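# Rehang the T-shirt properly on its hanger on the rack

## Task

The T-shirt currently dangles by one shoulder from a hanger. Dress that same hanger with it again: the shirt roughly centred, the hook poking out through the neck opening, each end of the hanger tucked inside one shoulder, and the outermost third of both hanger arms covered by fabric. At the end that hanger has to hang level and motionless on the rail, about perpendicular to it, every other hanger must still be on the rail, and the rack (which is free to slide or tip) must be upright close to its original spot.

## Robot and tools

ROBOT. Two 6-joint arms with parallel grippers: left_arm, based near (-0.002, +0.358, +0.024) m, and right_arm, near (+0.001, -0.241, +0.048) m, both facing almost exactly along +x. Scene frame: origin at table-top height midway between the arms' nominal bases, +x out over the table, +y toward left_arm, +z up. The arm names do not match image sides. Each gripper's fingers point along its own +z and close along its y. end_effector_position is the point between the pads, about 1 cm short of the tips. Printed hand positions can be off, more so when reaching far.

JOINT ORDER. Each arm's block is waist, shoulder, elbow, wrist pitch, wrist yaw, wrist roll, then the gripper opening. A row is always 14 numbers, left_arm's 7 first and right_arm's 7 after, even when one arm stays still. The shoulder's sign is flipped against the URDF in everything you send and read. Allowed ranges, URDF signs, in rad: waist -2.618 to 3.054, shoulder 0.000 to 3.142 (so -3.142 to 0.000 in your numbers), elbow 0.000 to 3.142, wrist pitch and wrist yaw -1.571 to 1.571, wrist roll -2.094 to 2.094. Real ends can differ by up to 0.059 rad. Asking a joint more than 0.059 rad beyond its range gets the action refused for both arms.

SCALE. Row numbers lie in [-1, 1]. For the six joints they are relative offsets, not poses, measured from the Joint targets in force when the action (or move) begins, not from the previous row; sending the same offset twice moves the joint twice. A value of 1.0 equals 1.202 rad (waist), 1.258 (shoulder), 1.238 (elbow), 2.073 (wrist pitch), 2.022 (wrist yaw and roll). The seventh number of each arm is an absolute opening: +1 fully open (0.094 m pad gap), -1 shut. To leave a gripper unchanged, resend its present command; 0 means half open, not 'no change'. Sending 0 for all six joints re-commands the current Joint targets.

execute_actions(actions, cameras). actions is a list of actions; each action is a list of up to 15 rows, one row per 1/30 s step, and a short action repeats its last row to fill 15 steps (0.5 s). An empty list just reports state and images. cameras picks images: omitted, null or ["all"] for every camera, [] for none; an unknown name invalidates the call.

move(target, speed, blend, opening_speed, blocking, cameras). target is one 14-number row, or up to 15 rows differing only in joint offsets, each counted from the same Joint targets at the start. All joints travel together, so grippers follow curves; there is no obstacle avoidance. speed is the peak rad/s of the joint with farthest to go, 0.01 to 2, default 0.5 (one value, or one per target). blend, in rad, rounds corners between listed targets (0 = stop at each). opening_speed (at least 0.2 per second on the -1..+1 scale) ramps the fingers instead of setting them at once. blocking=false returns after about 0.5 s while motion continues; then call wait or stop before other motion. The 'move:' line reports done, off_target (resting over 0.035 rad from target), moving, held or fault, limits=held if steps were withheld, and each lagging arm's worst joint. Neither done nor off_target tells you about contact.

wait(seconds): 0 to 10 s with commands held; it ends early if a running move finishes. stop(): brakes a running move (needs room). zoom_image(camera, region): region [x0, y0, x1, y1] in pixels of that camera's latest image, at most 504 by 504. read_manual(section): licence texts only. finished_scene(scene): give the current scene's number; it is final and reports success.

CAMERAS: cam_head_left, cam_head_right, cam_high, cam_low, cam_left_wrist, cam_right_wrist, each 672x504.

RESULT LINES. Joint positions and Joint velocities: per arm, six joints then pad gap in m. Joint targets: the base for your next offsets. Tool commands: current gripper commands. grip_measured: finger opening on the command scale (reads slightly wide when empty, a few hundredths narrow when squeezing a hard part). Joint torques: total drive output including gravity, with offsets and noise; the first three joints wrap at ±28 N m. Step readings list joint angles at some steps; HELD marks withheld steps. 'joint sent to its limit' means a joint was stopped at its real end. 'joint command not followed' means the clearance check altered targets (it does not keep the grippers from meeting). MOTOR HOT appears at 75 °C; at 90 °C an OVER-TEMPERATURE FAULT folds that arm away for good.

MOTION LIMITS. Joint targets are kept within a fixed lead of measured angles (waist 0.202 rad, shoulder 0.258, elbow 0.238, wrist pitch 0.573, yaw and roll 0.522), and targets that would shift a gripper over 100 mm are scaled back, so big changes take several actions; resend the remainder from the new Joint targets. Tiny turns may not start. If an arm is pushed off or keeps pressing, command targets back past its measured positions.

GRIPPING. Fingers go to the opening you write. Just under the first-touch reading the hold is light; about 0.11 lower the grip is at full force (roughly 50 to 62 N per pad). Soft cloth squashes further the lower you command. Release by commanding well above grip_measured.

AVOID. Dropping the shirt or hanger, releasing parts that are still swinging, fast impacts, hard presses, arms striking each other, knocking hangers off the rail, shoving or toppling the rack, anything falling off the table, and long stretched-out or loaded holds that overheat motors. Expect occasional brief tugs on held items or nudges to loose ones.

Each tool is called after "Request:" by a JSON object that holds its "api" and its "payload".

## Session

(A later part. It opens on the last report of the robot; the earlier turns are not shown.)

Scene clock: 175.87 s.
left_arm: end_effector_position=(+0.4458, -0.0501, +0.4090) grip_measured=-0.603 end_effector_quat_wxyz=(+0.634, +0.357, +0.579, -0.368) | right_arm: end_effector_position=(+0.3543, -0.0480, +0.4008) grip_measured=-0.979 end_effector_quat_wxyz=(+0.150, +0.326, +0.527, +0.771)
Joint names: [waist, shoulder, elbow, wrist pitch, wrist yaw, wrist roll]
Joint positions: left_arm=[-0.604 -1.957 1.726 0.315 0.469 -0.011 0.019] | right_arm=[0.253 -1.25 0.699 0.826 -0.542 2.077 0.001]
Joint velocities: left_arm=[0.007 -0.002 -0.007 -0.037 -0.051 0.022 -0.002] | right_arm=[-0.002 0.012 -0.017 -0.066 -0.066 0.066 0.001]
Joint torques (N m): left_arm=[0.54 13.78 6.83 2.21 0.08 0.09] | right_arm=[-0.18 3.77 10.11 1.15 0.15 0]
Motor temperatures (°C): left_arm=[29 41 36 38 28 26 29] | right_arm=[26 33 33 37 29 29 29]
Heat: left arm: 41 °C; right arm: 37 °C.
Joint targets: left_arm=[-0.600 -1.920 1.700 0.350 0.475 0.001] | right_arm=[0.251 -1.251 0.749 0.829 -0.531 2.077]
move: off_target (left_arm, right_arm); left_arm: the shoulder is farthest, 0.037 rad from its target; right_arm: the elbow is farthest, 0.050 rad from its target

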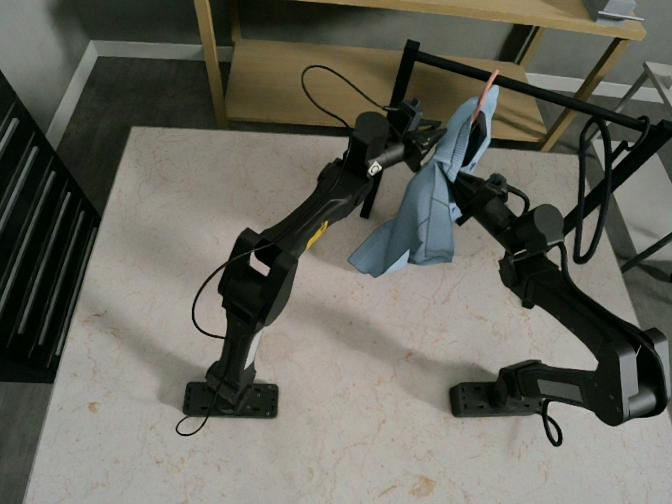

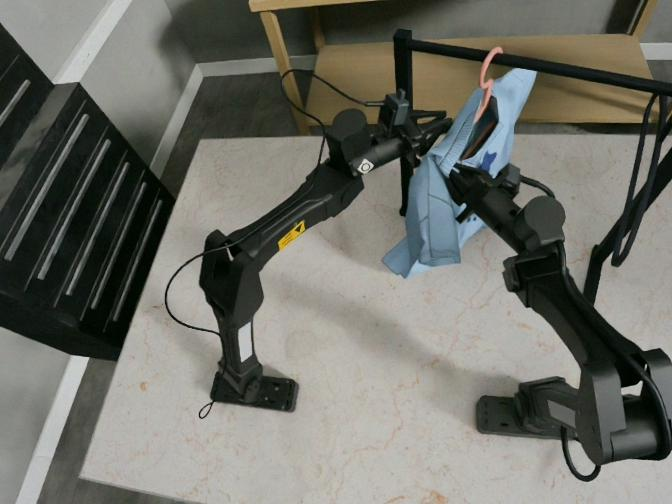

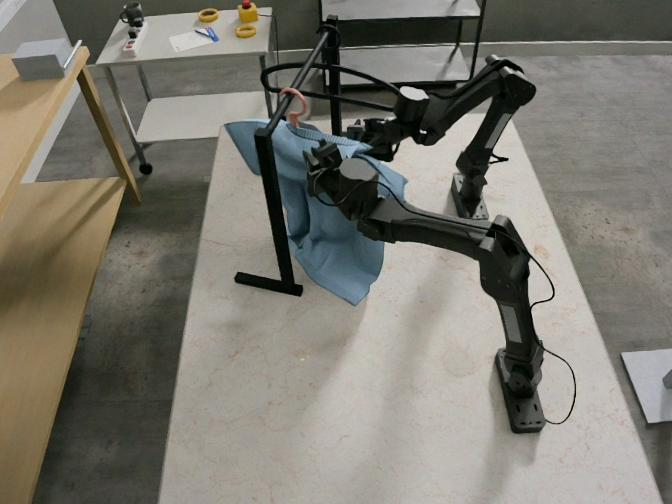

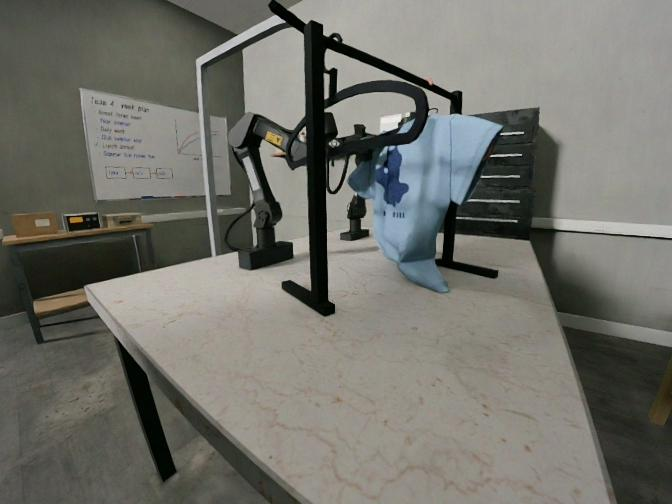

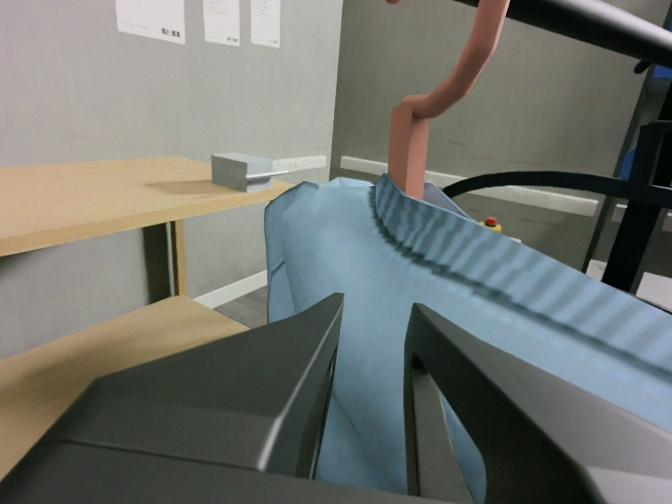

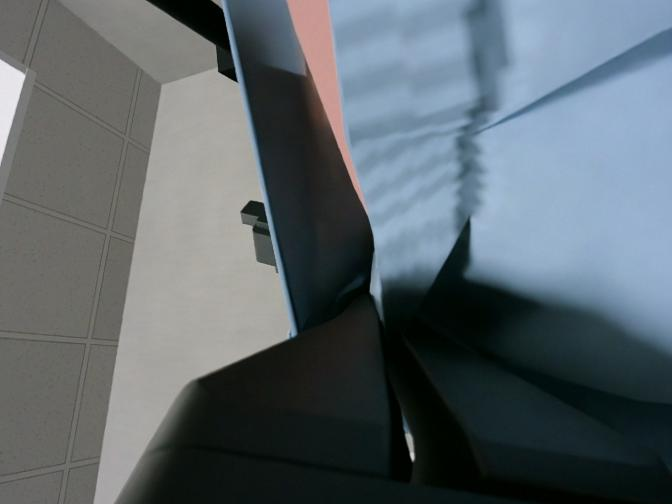

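Request:
{"api": "move", "payload": {"target": [0.1,0.38,-0.3,0.1,0,0,-0.6,0,0,0,0,0,0,-1], "speed": 0.3}}

Request:
{"api": "zoom_image", "payload": {"camera": "cam_head_left", "region": [340, 50, 560, 290]}}

Request:
{"api": "zoom_image", "payload": {"camera": "cam_high", "region": [200, 70, 420, 310]}}

Scene clock: 178.20 s.
left_arm: end_effector_position=(+0.3582, +0.0763, +0.5339) grip_measured=-0.603 end_effector_quat_wxyz=(+0.762, +0.317, +0.465, -0.321) | right_arm: end_effector_position=(+0.3543, -0.0480, +0.4008) grip_measured=-0.979 end_effector_quat_wxyz=(+0.150, +0.326, +0.527, +0.771)
Joint names: [waist, shoulder, elbow, wrist pitch, wrist yaw, wrist roll]
Joint positions: left_arm=[-0.484 -1.461 1.356 0.53 0.472 -0.003 0.019] | right_arm=[0.253 -1.25 0.699 0.826 -0.542 2.077 0.001]
Joint velocities: left_arm=[-0.007 0.002 0.007 0.051 -0.051 -0.051 0] | right_arm=[-0.002 -0.002 0.002 -0.007 -0.051 -0.022 0]
Joint torques (N m): left_arm=[0.28 7.31 6.49 1.88 -0.01 0.07] | right_arm=[-0.18 3.75 10.11 1.15 0.15 0]
Motor temperatures (°C): left_arm=[29 41 36 38 28 26 29] | right_arm=[26 33 33 37 29 29 29]
Heat: left arm: 41 °C; right arm: 37 °C.
Joint targets: left_arm=[-0.480 -1.442 1.328 0.558 0.475 0.001] | right_arm=[0.251 -1.251 0.749 0.829 -0.531 2.077]
move: off_target (right_arm); right_arm: the elbow is farthest, 0.050 rad from its target

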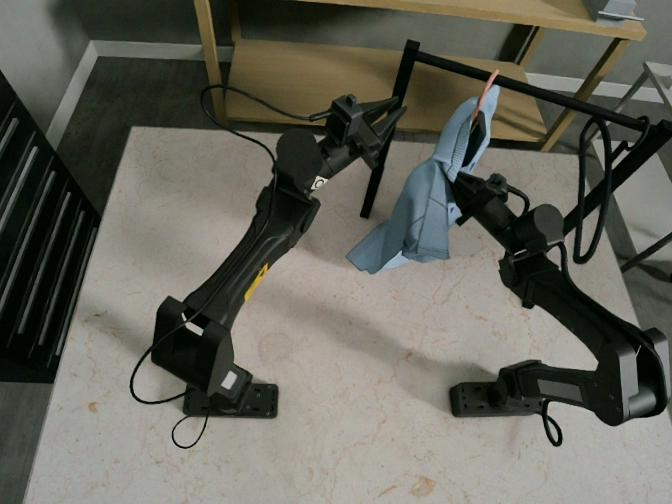

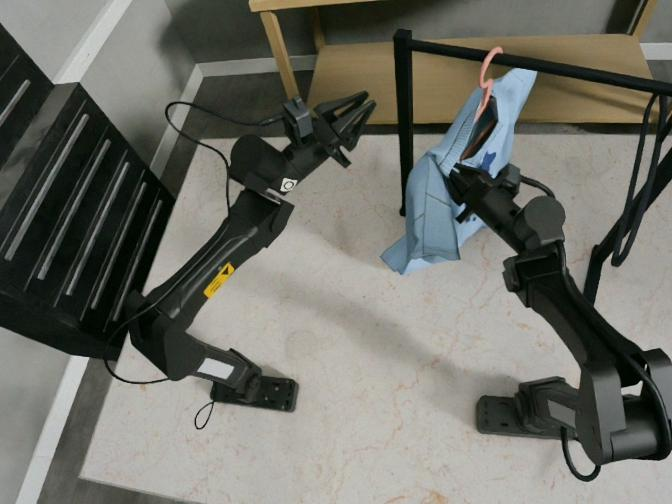

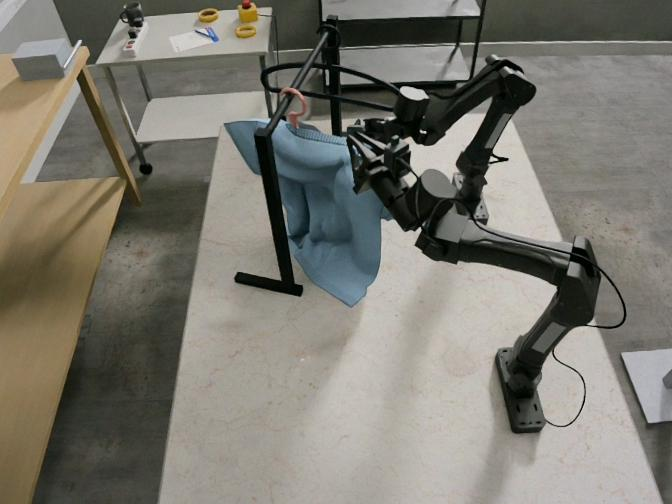

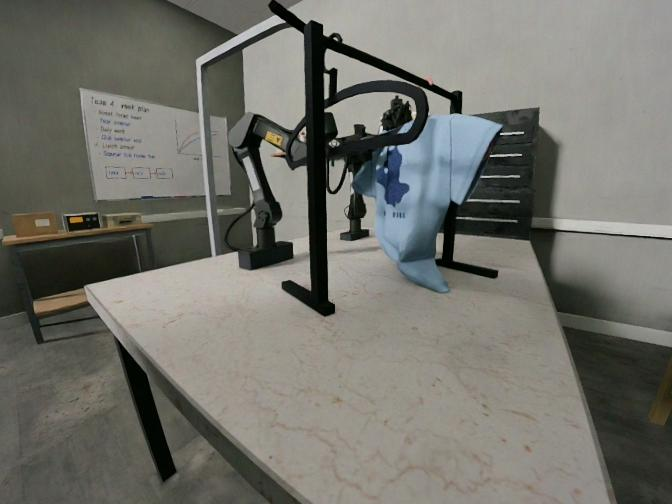

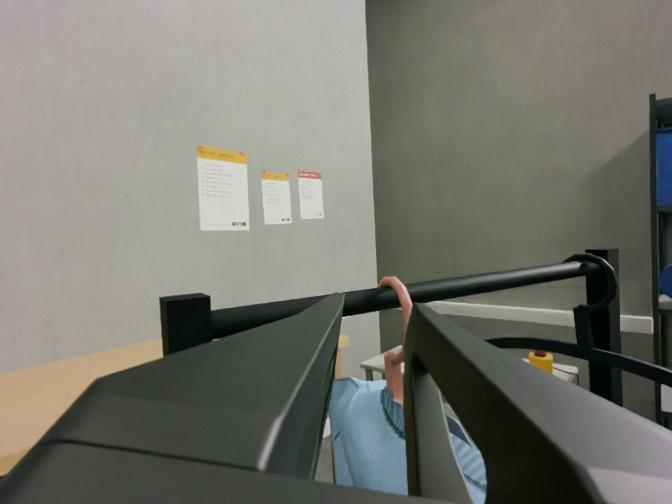

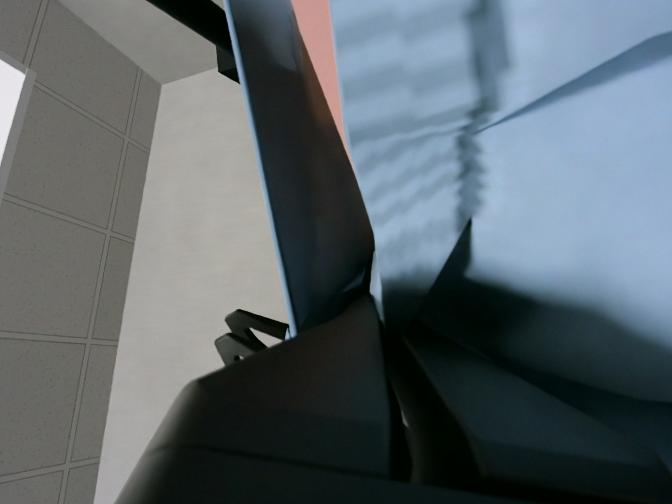

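Scaled by 2.100 from the camera's 672x504 image, which has a finer 960x720 frame.

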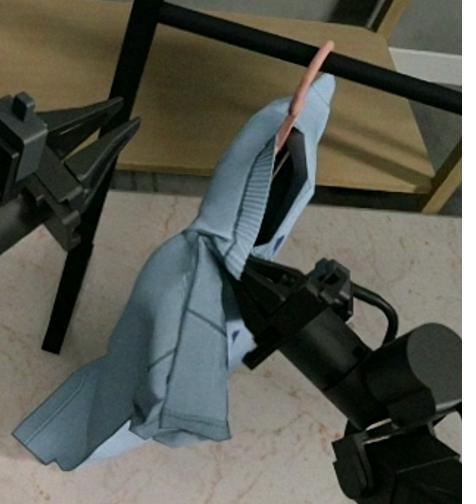

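Scaled by 2.100 from the camera's 672x504 image, which has a finer 960x720 frame.

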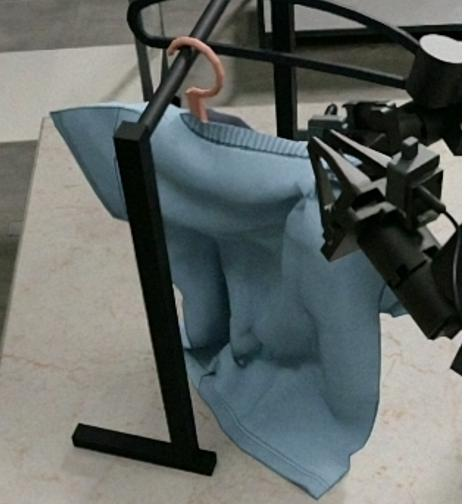

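Request:
{"api": "move", "payload": {"target": [0,0,0,0,0,0,-0.6,-0.061,-0.071,0.170,-0.062,-0.012,0,-1], "speed": 0.1}}

Request:
{"api": "zoom_image", "payload": {"camera": "cam_head_left", "region": [340, 50, 560, 290]}}

Request:
{"api": "zoom_image", "payload": {"camera": "cam_low", "region": [280, 60, 530, 310]}}

Request:
{"api": "zoom_image", "payload": {"camera": "cam_high", "region": [200, 70, 420, 310]}}

Scene clock: 181.30 s.
left_arm: end_effector_position=(+0.3582, +0.0763, +0.5339) grip_measured=-0.603 end_effector_quat_wxyz=(+0.762, +0.317, +0.465, -0.321) | right_arm: end_effector_position=(+0.3940, -0.0659, +0.4382) grip_measured=-0.979 end_effector_quat_wxyz=(+0.174, +0.338, +0.518, +0.766)
Joint names: [waist, shoulder, elbow, wrist pitch, wrist yaw, wrist roll]
Joint positions: left_arm=[-0.484 -1.461 1.356 0.53 0.472 -0.003 0.019] | right_arm=[0.183 -1.335 0.91 0.706 -0.555 2.077 0.001]
Joint velocities: left_arm=[-0.012 -0.007 0.002 -0.066 0.022 -0.022 0] | right_arm=[-0.012 0.012 -0.002 -0.037 -0.051 -0.066 0]
Joint torques (N m): left_arm=[0.17 7.43 6.34 1.86 -0.04 0.09] | right_arm=[-0.46 4.38 10.24 1.05 0.03 0.01]
Motor temperatures (°C): left_arm=[29 40 35 39 28 26 28] | right_arm=[26 33 33 37 29 29 29]
Heat: left arm: 40 °C; right arm: 37 °C.
Joint targets: left_arm=[-0.480 -1.442 1.328 0.558 0.475 0.001] | right_arm=[0.177 -1.340 0.959 0.701 -0.555 2.077]
move: off_target (right_arm); right_arm: the elbow is farthest, 0.050 rad from its target

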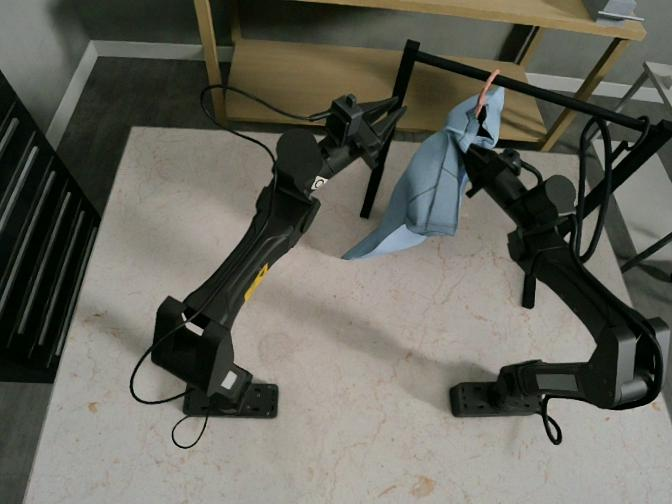

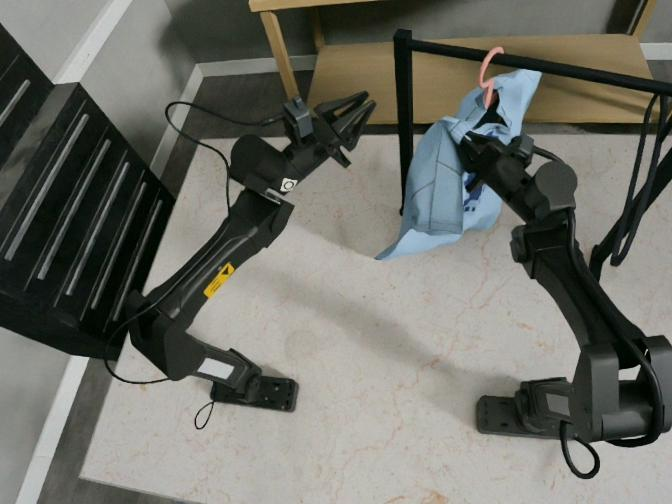

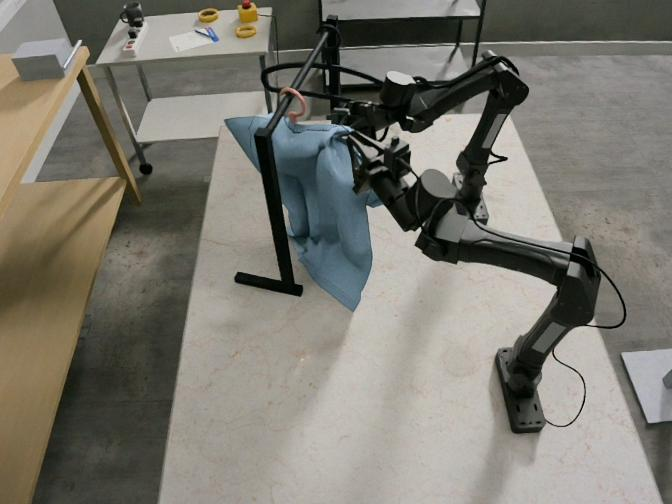

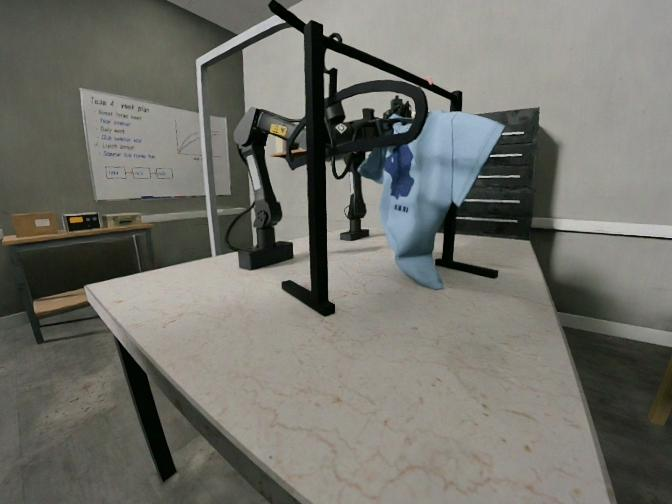

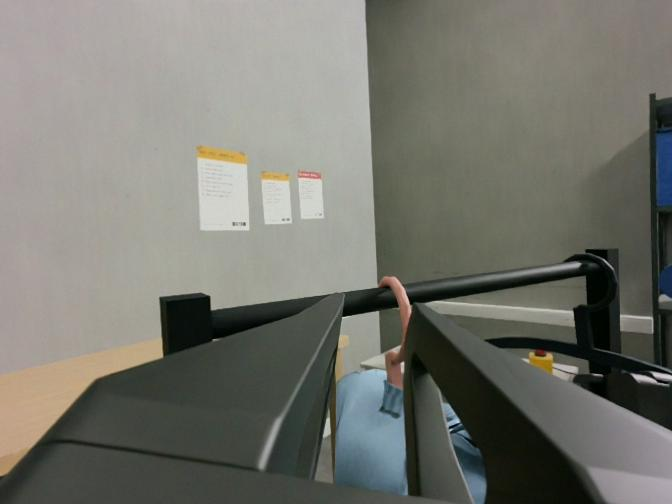

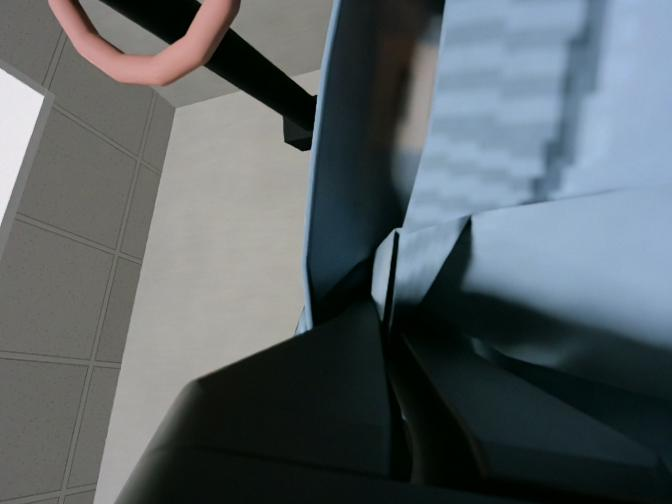

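Scaled by 2.100 from the camera's 672x504 image, which has a finer 960x720 frame.

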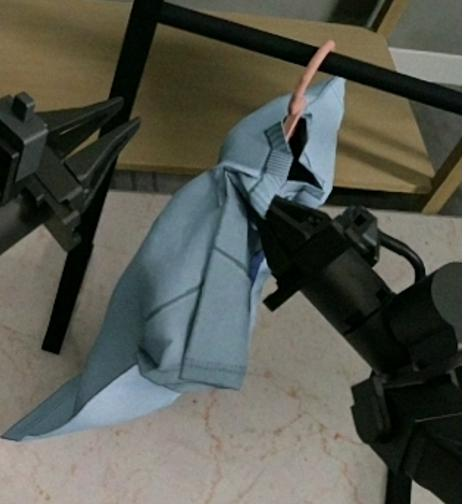

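Scaled by 2.016 from the camera's 672x504 image, which has a finer 960x720 frame.

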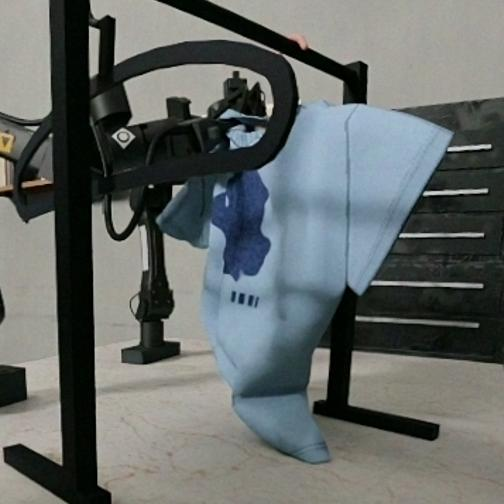

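Scaled by 2.100 from the camera's 672x504 image, which has a finer 960x720 frame.

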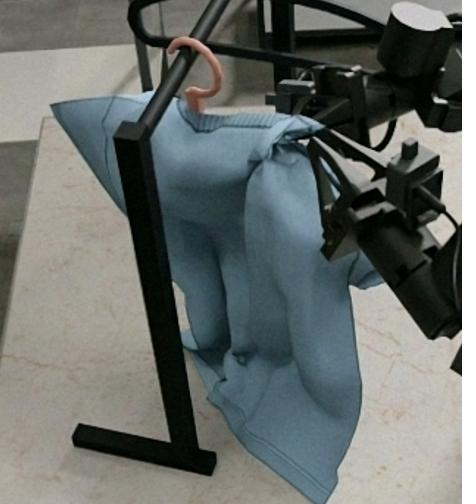

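Request:
{"api": "move", "payload": {"target": [0,0,0,0,0,0,-0.6,0,0,0,0,0,0,-0.5], "opening_speed": 0.3}}

Request:
{"api": "zoom_image", "payload": {"camera": "cam_head_left", "region": [340, 50, 560, 290]}}

Request:
{"api": "zoom_image", "payload": {"camera": "cam_low", "region": [280, 60, 530, 310]}}

Request:
{"api": "zoom_image", "payload": {"camera": "cam_high", "region": [200, 70, 420, 310]}}

Scene clock: 183.47 s.
left_arm: end_effector_position=(+0.3582, +0.0763, +0.5339) grip_measured=-0.603 end_effector_quat_wxyz=(+0.762, +0.317, +0.465, -0.321) | right_arm: end_effector_position=(+0.3940, -0.0659, +0.4382) grip_measured=-0.502 end_effector_quat_wxyz=(+0.174, +0.338, +0.518, +0.766)
Joint names: [waist, shoulder, elbow, wrist pitch, wrist yaw, wrist roll]
Joint positions: left_arm=[-0.484 -1.461 1.356 0.53 0.472 -0.003 0.019] | right_arm=[0.183 -1.335 0.91 0.706 -0.555 2.077 0.023]
Joint velocities: left_arm=[-0.012 0.022 0.002 -0.037 0.051 -0.037 0] | right_arm=[0.007 0.007 0.002 0.037 -0.095 -0.007 -0.001]
Joint torques (N m): left_arm=[0.38 7.17 6.35 1.82 -0.03 0.09] | right_arm=[-0.46 4.4 10.22 1.07 0.04 0.01]
Motor temperatures (°C): left_arm=[29 40 35 39 28 25 28] | right_arm=[26 33 33 37 29 29 29]
Heat: left arm: 40 °C; right arm: 37 °C.
Joint targets: left_arm=[-0.480 -1.442 1.328 0.558 0.475 0.001] | right_arm=[0.177 -1.340 0.959 0.701 -0.555 2.077]
move: off_target (right_arm); right_arm: the elbow is farthest, 0.049 rad from its target

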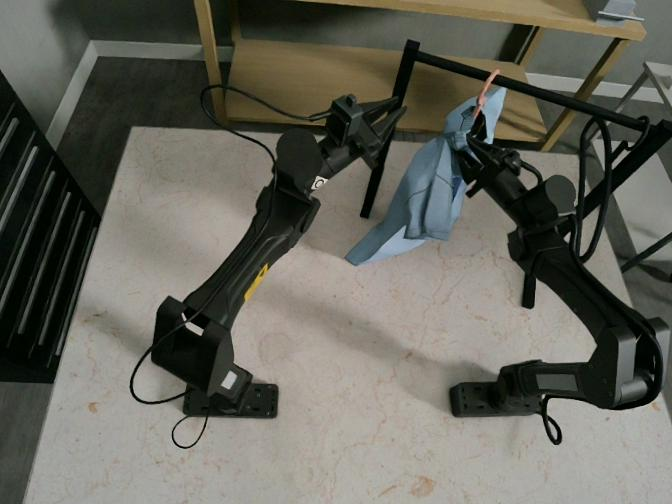

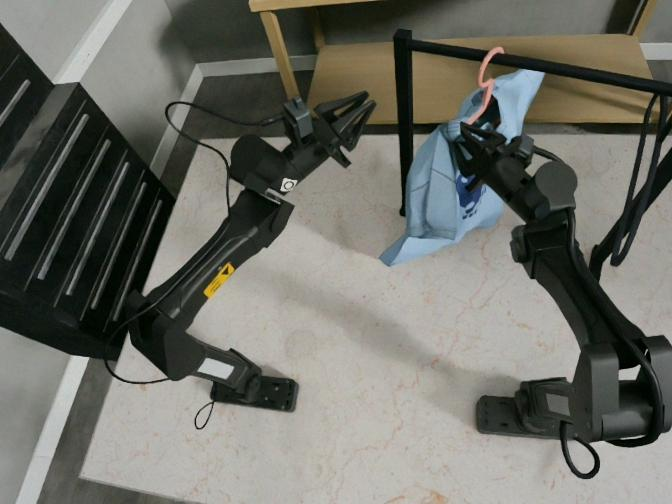

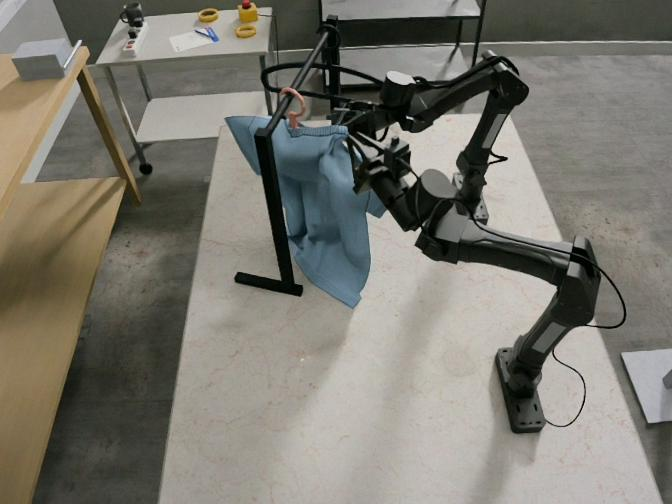

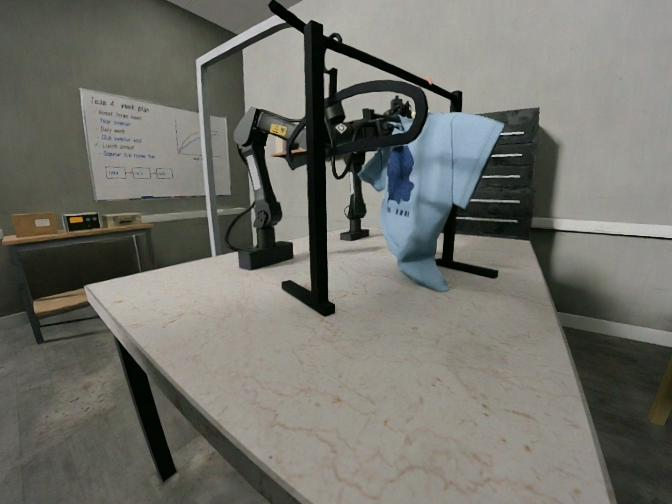

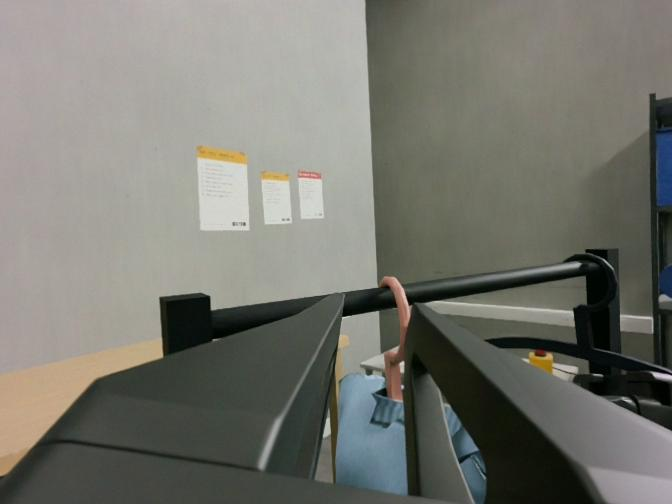

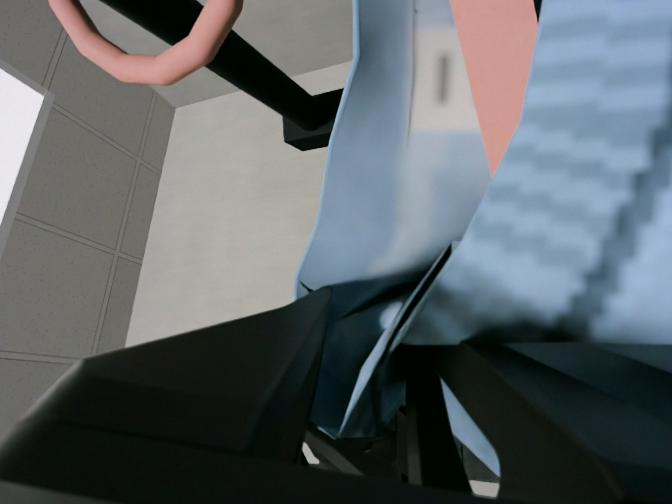

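Scaled by 2.100 from the camera's 672x504 image, which has a finer 960x720 frame.

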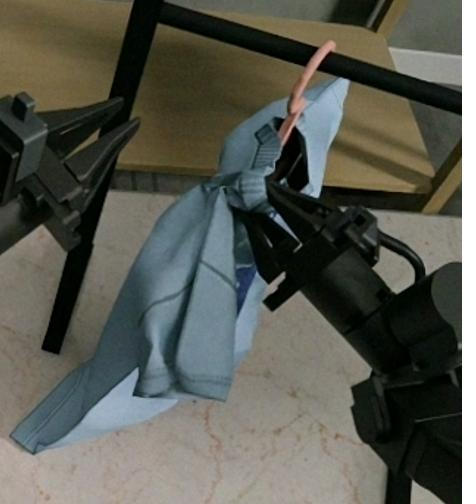

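Scaled by 2.016 from the camera's 672x504 image, which has a finer 960x720 frame.

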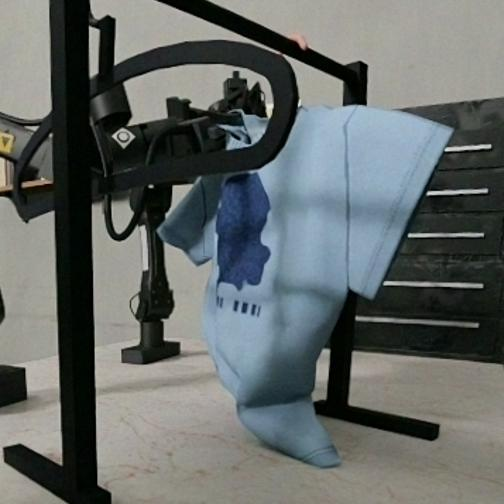

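Scaled by 2.100 from the camera's 672x504 image, which has a finer 960x720 frame.

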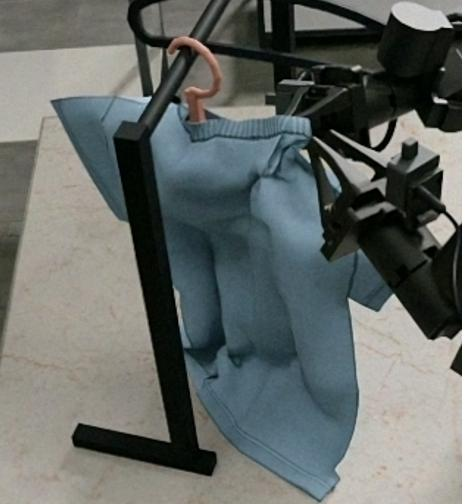

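Request:
{"api": "move", "payload": {"target": [0,0,0,0,0,0,-0.6,-0.22,0.246,-0.225,0.009,-0.129,0,-0.5], "speed": 0.12}}

Request:
{"api": "zoom_image", "payload": {"camera": "cam_head_left", "region": [340, 50, 560, 290]}}

Request:
{"api": "zoom_image", "payload": {"camera": "cam_low", "region": [280, 60, 530, 310]}}

Request:
{"api": "zoom_image", "payload": {"camera": "cam_high", "region": [200, 70, 420, 310]}}

Request:
{"api": "zoom_image", "payload": {"camera": "cam_head_right", "region": [360, 30, 580, 260]}}

Scene clock: 187.10 s.
left_arm: end_effector_position=(+0.3582, +0.0763, +0.5339) grip_measured=-0.603 end_effector_quat_wxyz=(+0.762, +0.317, +0.465, -0.321) | right_arm: end_effector_position=(+0.3307, -0.1325, +0.4308) grip_measured=-0.502 end_effector_quat_wxyz=(+0.211, +0.310, +0.537, +0.756)
Joint names: [waist, shoulder, elbow, wrist pitch, wrist yaw, wrist roll]
Joint positions: left_arm=[-0.484 -1.461 1.356 0.53 0.472 -0.003 0.019] | right_arm=[-0.082 -1.055 0.693 0.706 -0.814 2.077 0.023]
Joint velocities: left_arm=[-0.002 0.017 -0.007 0.022 -0.037 0.037 -0.001] | right_arm=[-0.007 0.022 0.007 -0.007 -0.007 -0.037 0]
Joint torques (N m): left_arm=[0.44 7.38 6.38 1.83 -0.06 0.13] | right_arm=[-0.43 4.3 5.63 1.09 0.11 0.01]
Motor temperatures (°C): left_arm=[29 39 35 39 28 25 28] | right_arm=[26 33 33 36 29 29 29]
Heat: left arm: 39 °C; right arm: 36 °C.
Joint targets: left_arm=[-0.480 -1.442 1.328 0.558 0.475 0.001] | right_arm=[-0.087 -1.030 0.681 0.719 -0.816 2.077]
move: done

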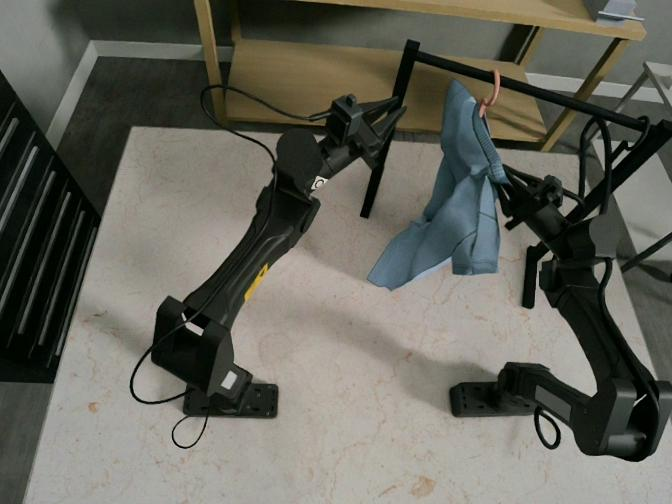

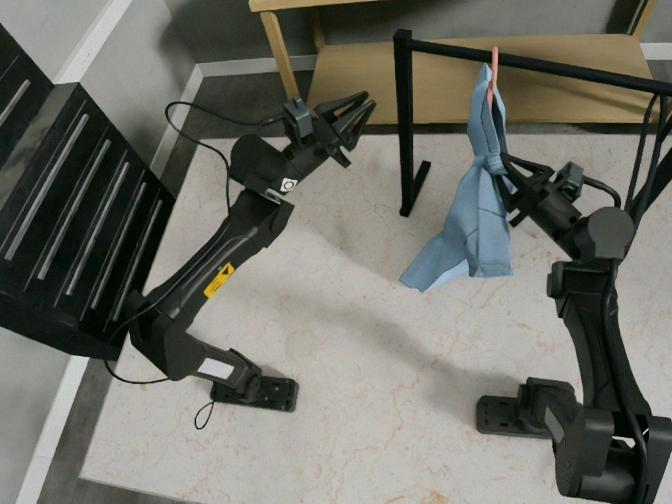

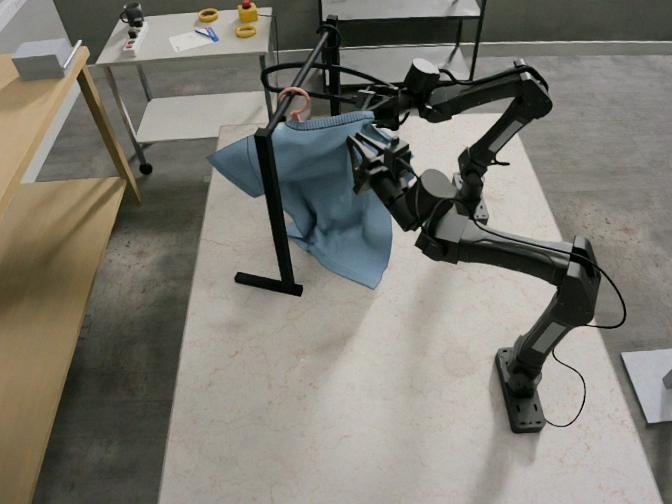

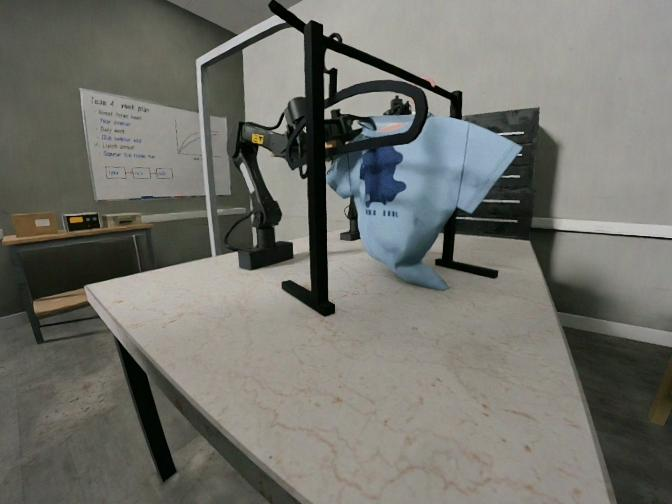

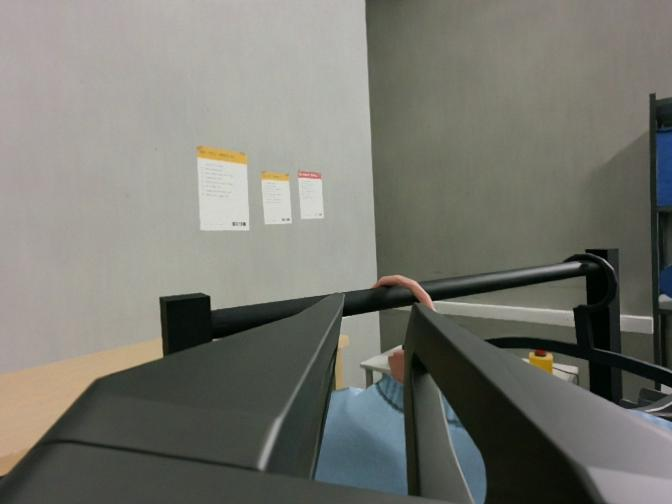

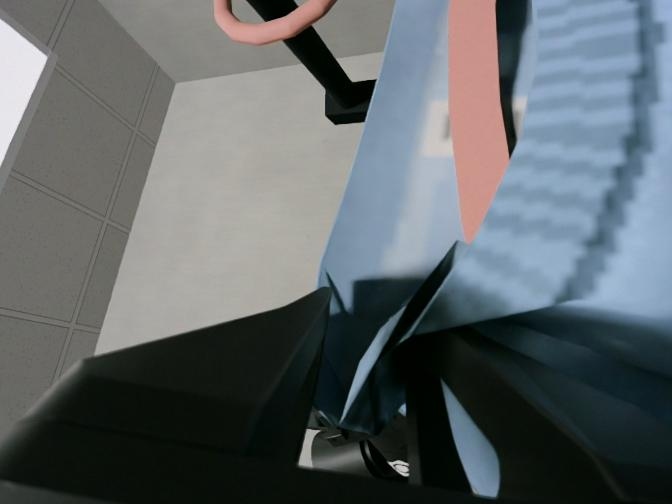

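Scaled by 2.100 from the camera's 672x504 image, which has a finer 960x720 frame.

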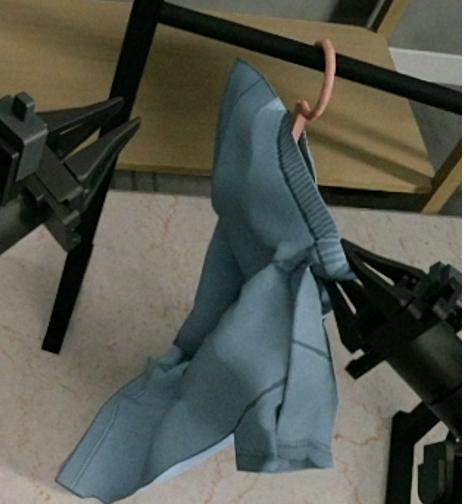

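Scaled by 2.016 from the camera's 672x504 image, which has a finer 960x720 frame.

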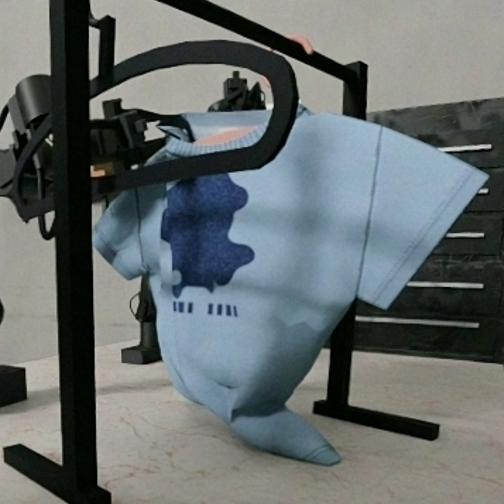

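Scaled by 2.100 from the camera's 672x504 image, which has a finer 960x720 frame.

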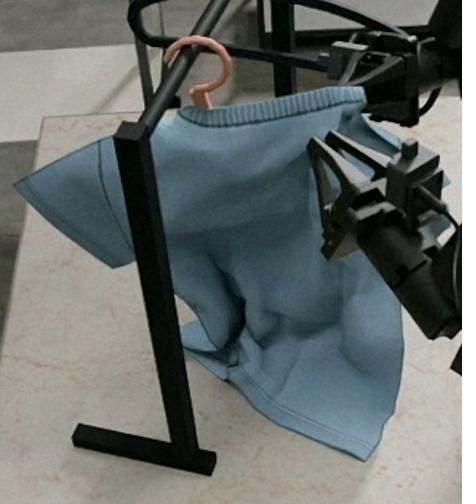

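Scaled by 2.191 from the camera's 672x504 image, which has a finer 960x720 frame.

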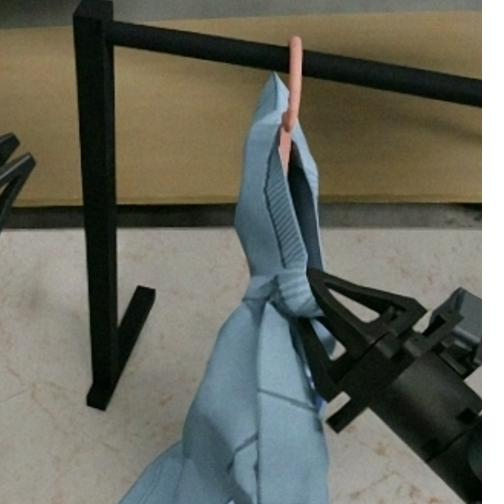

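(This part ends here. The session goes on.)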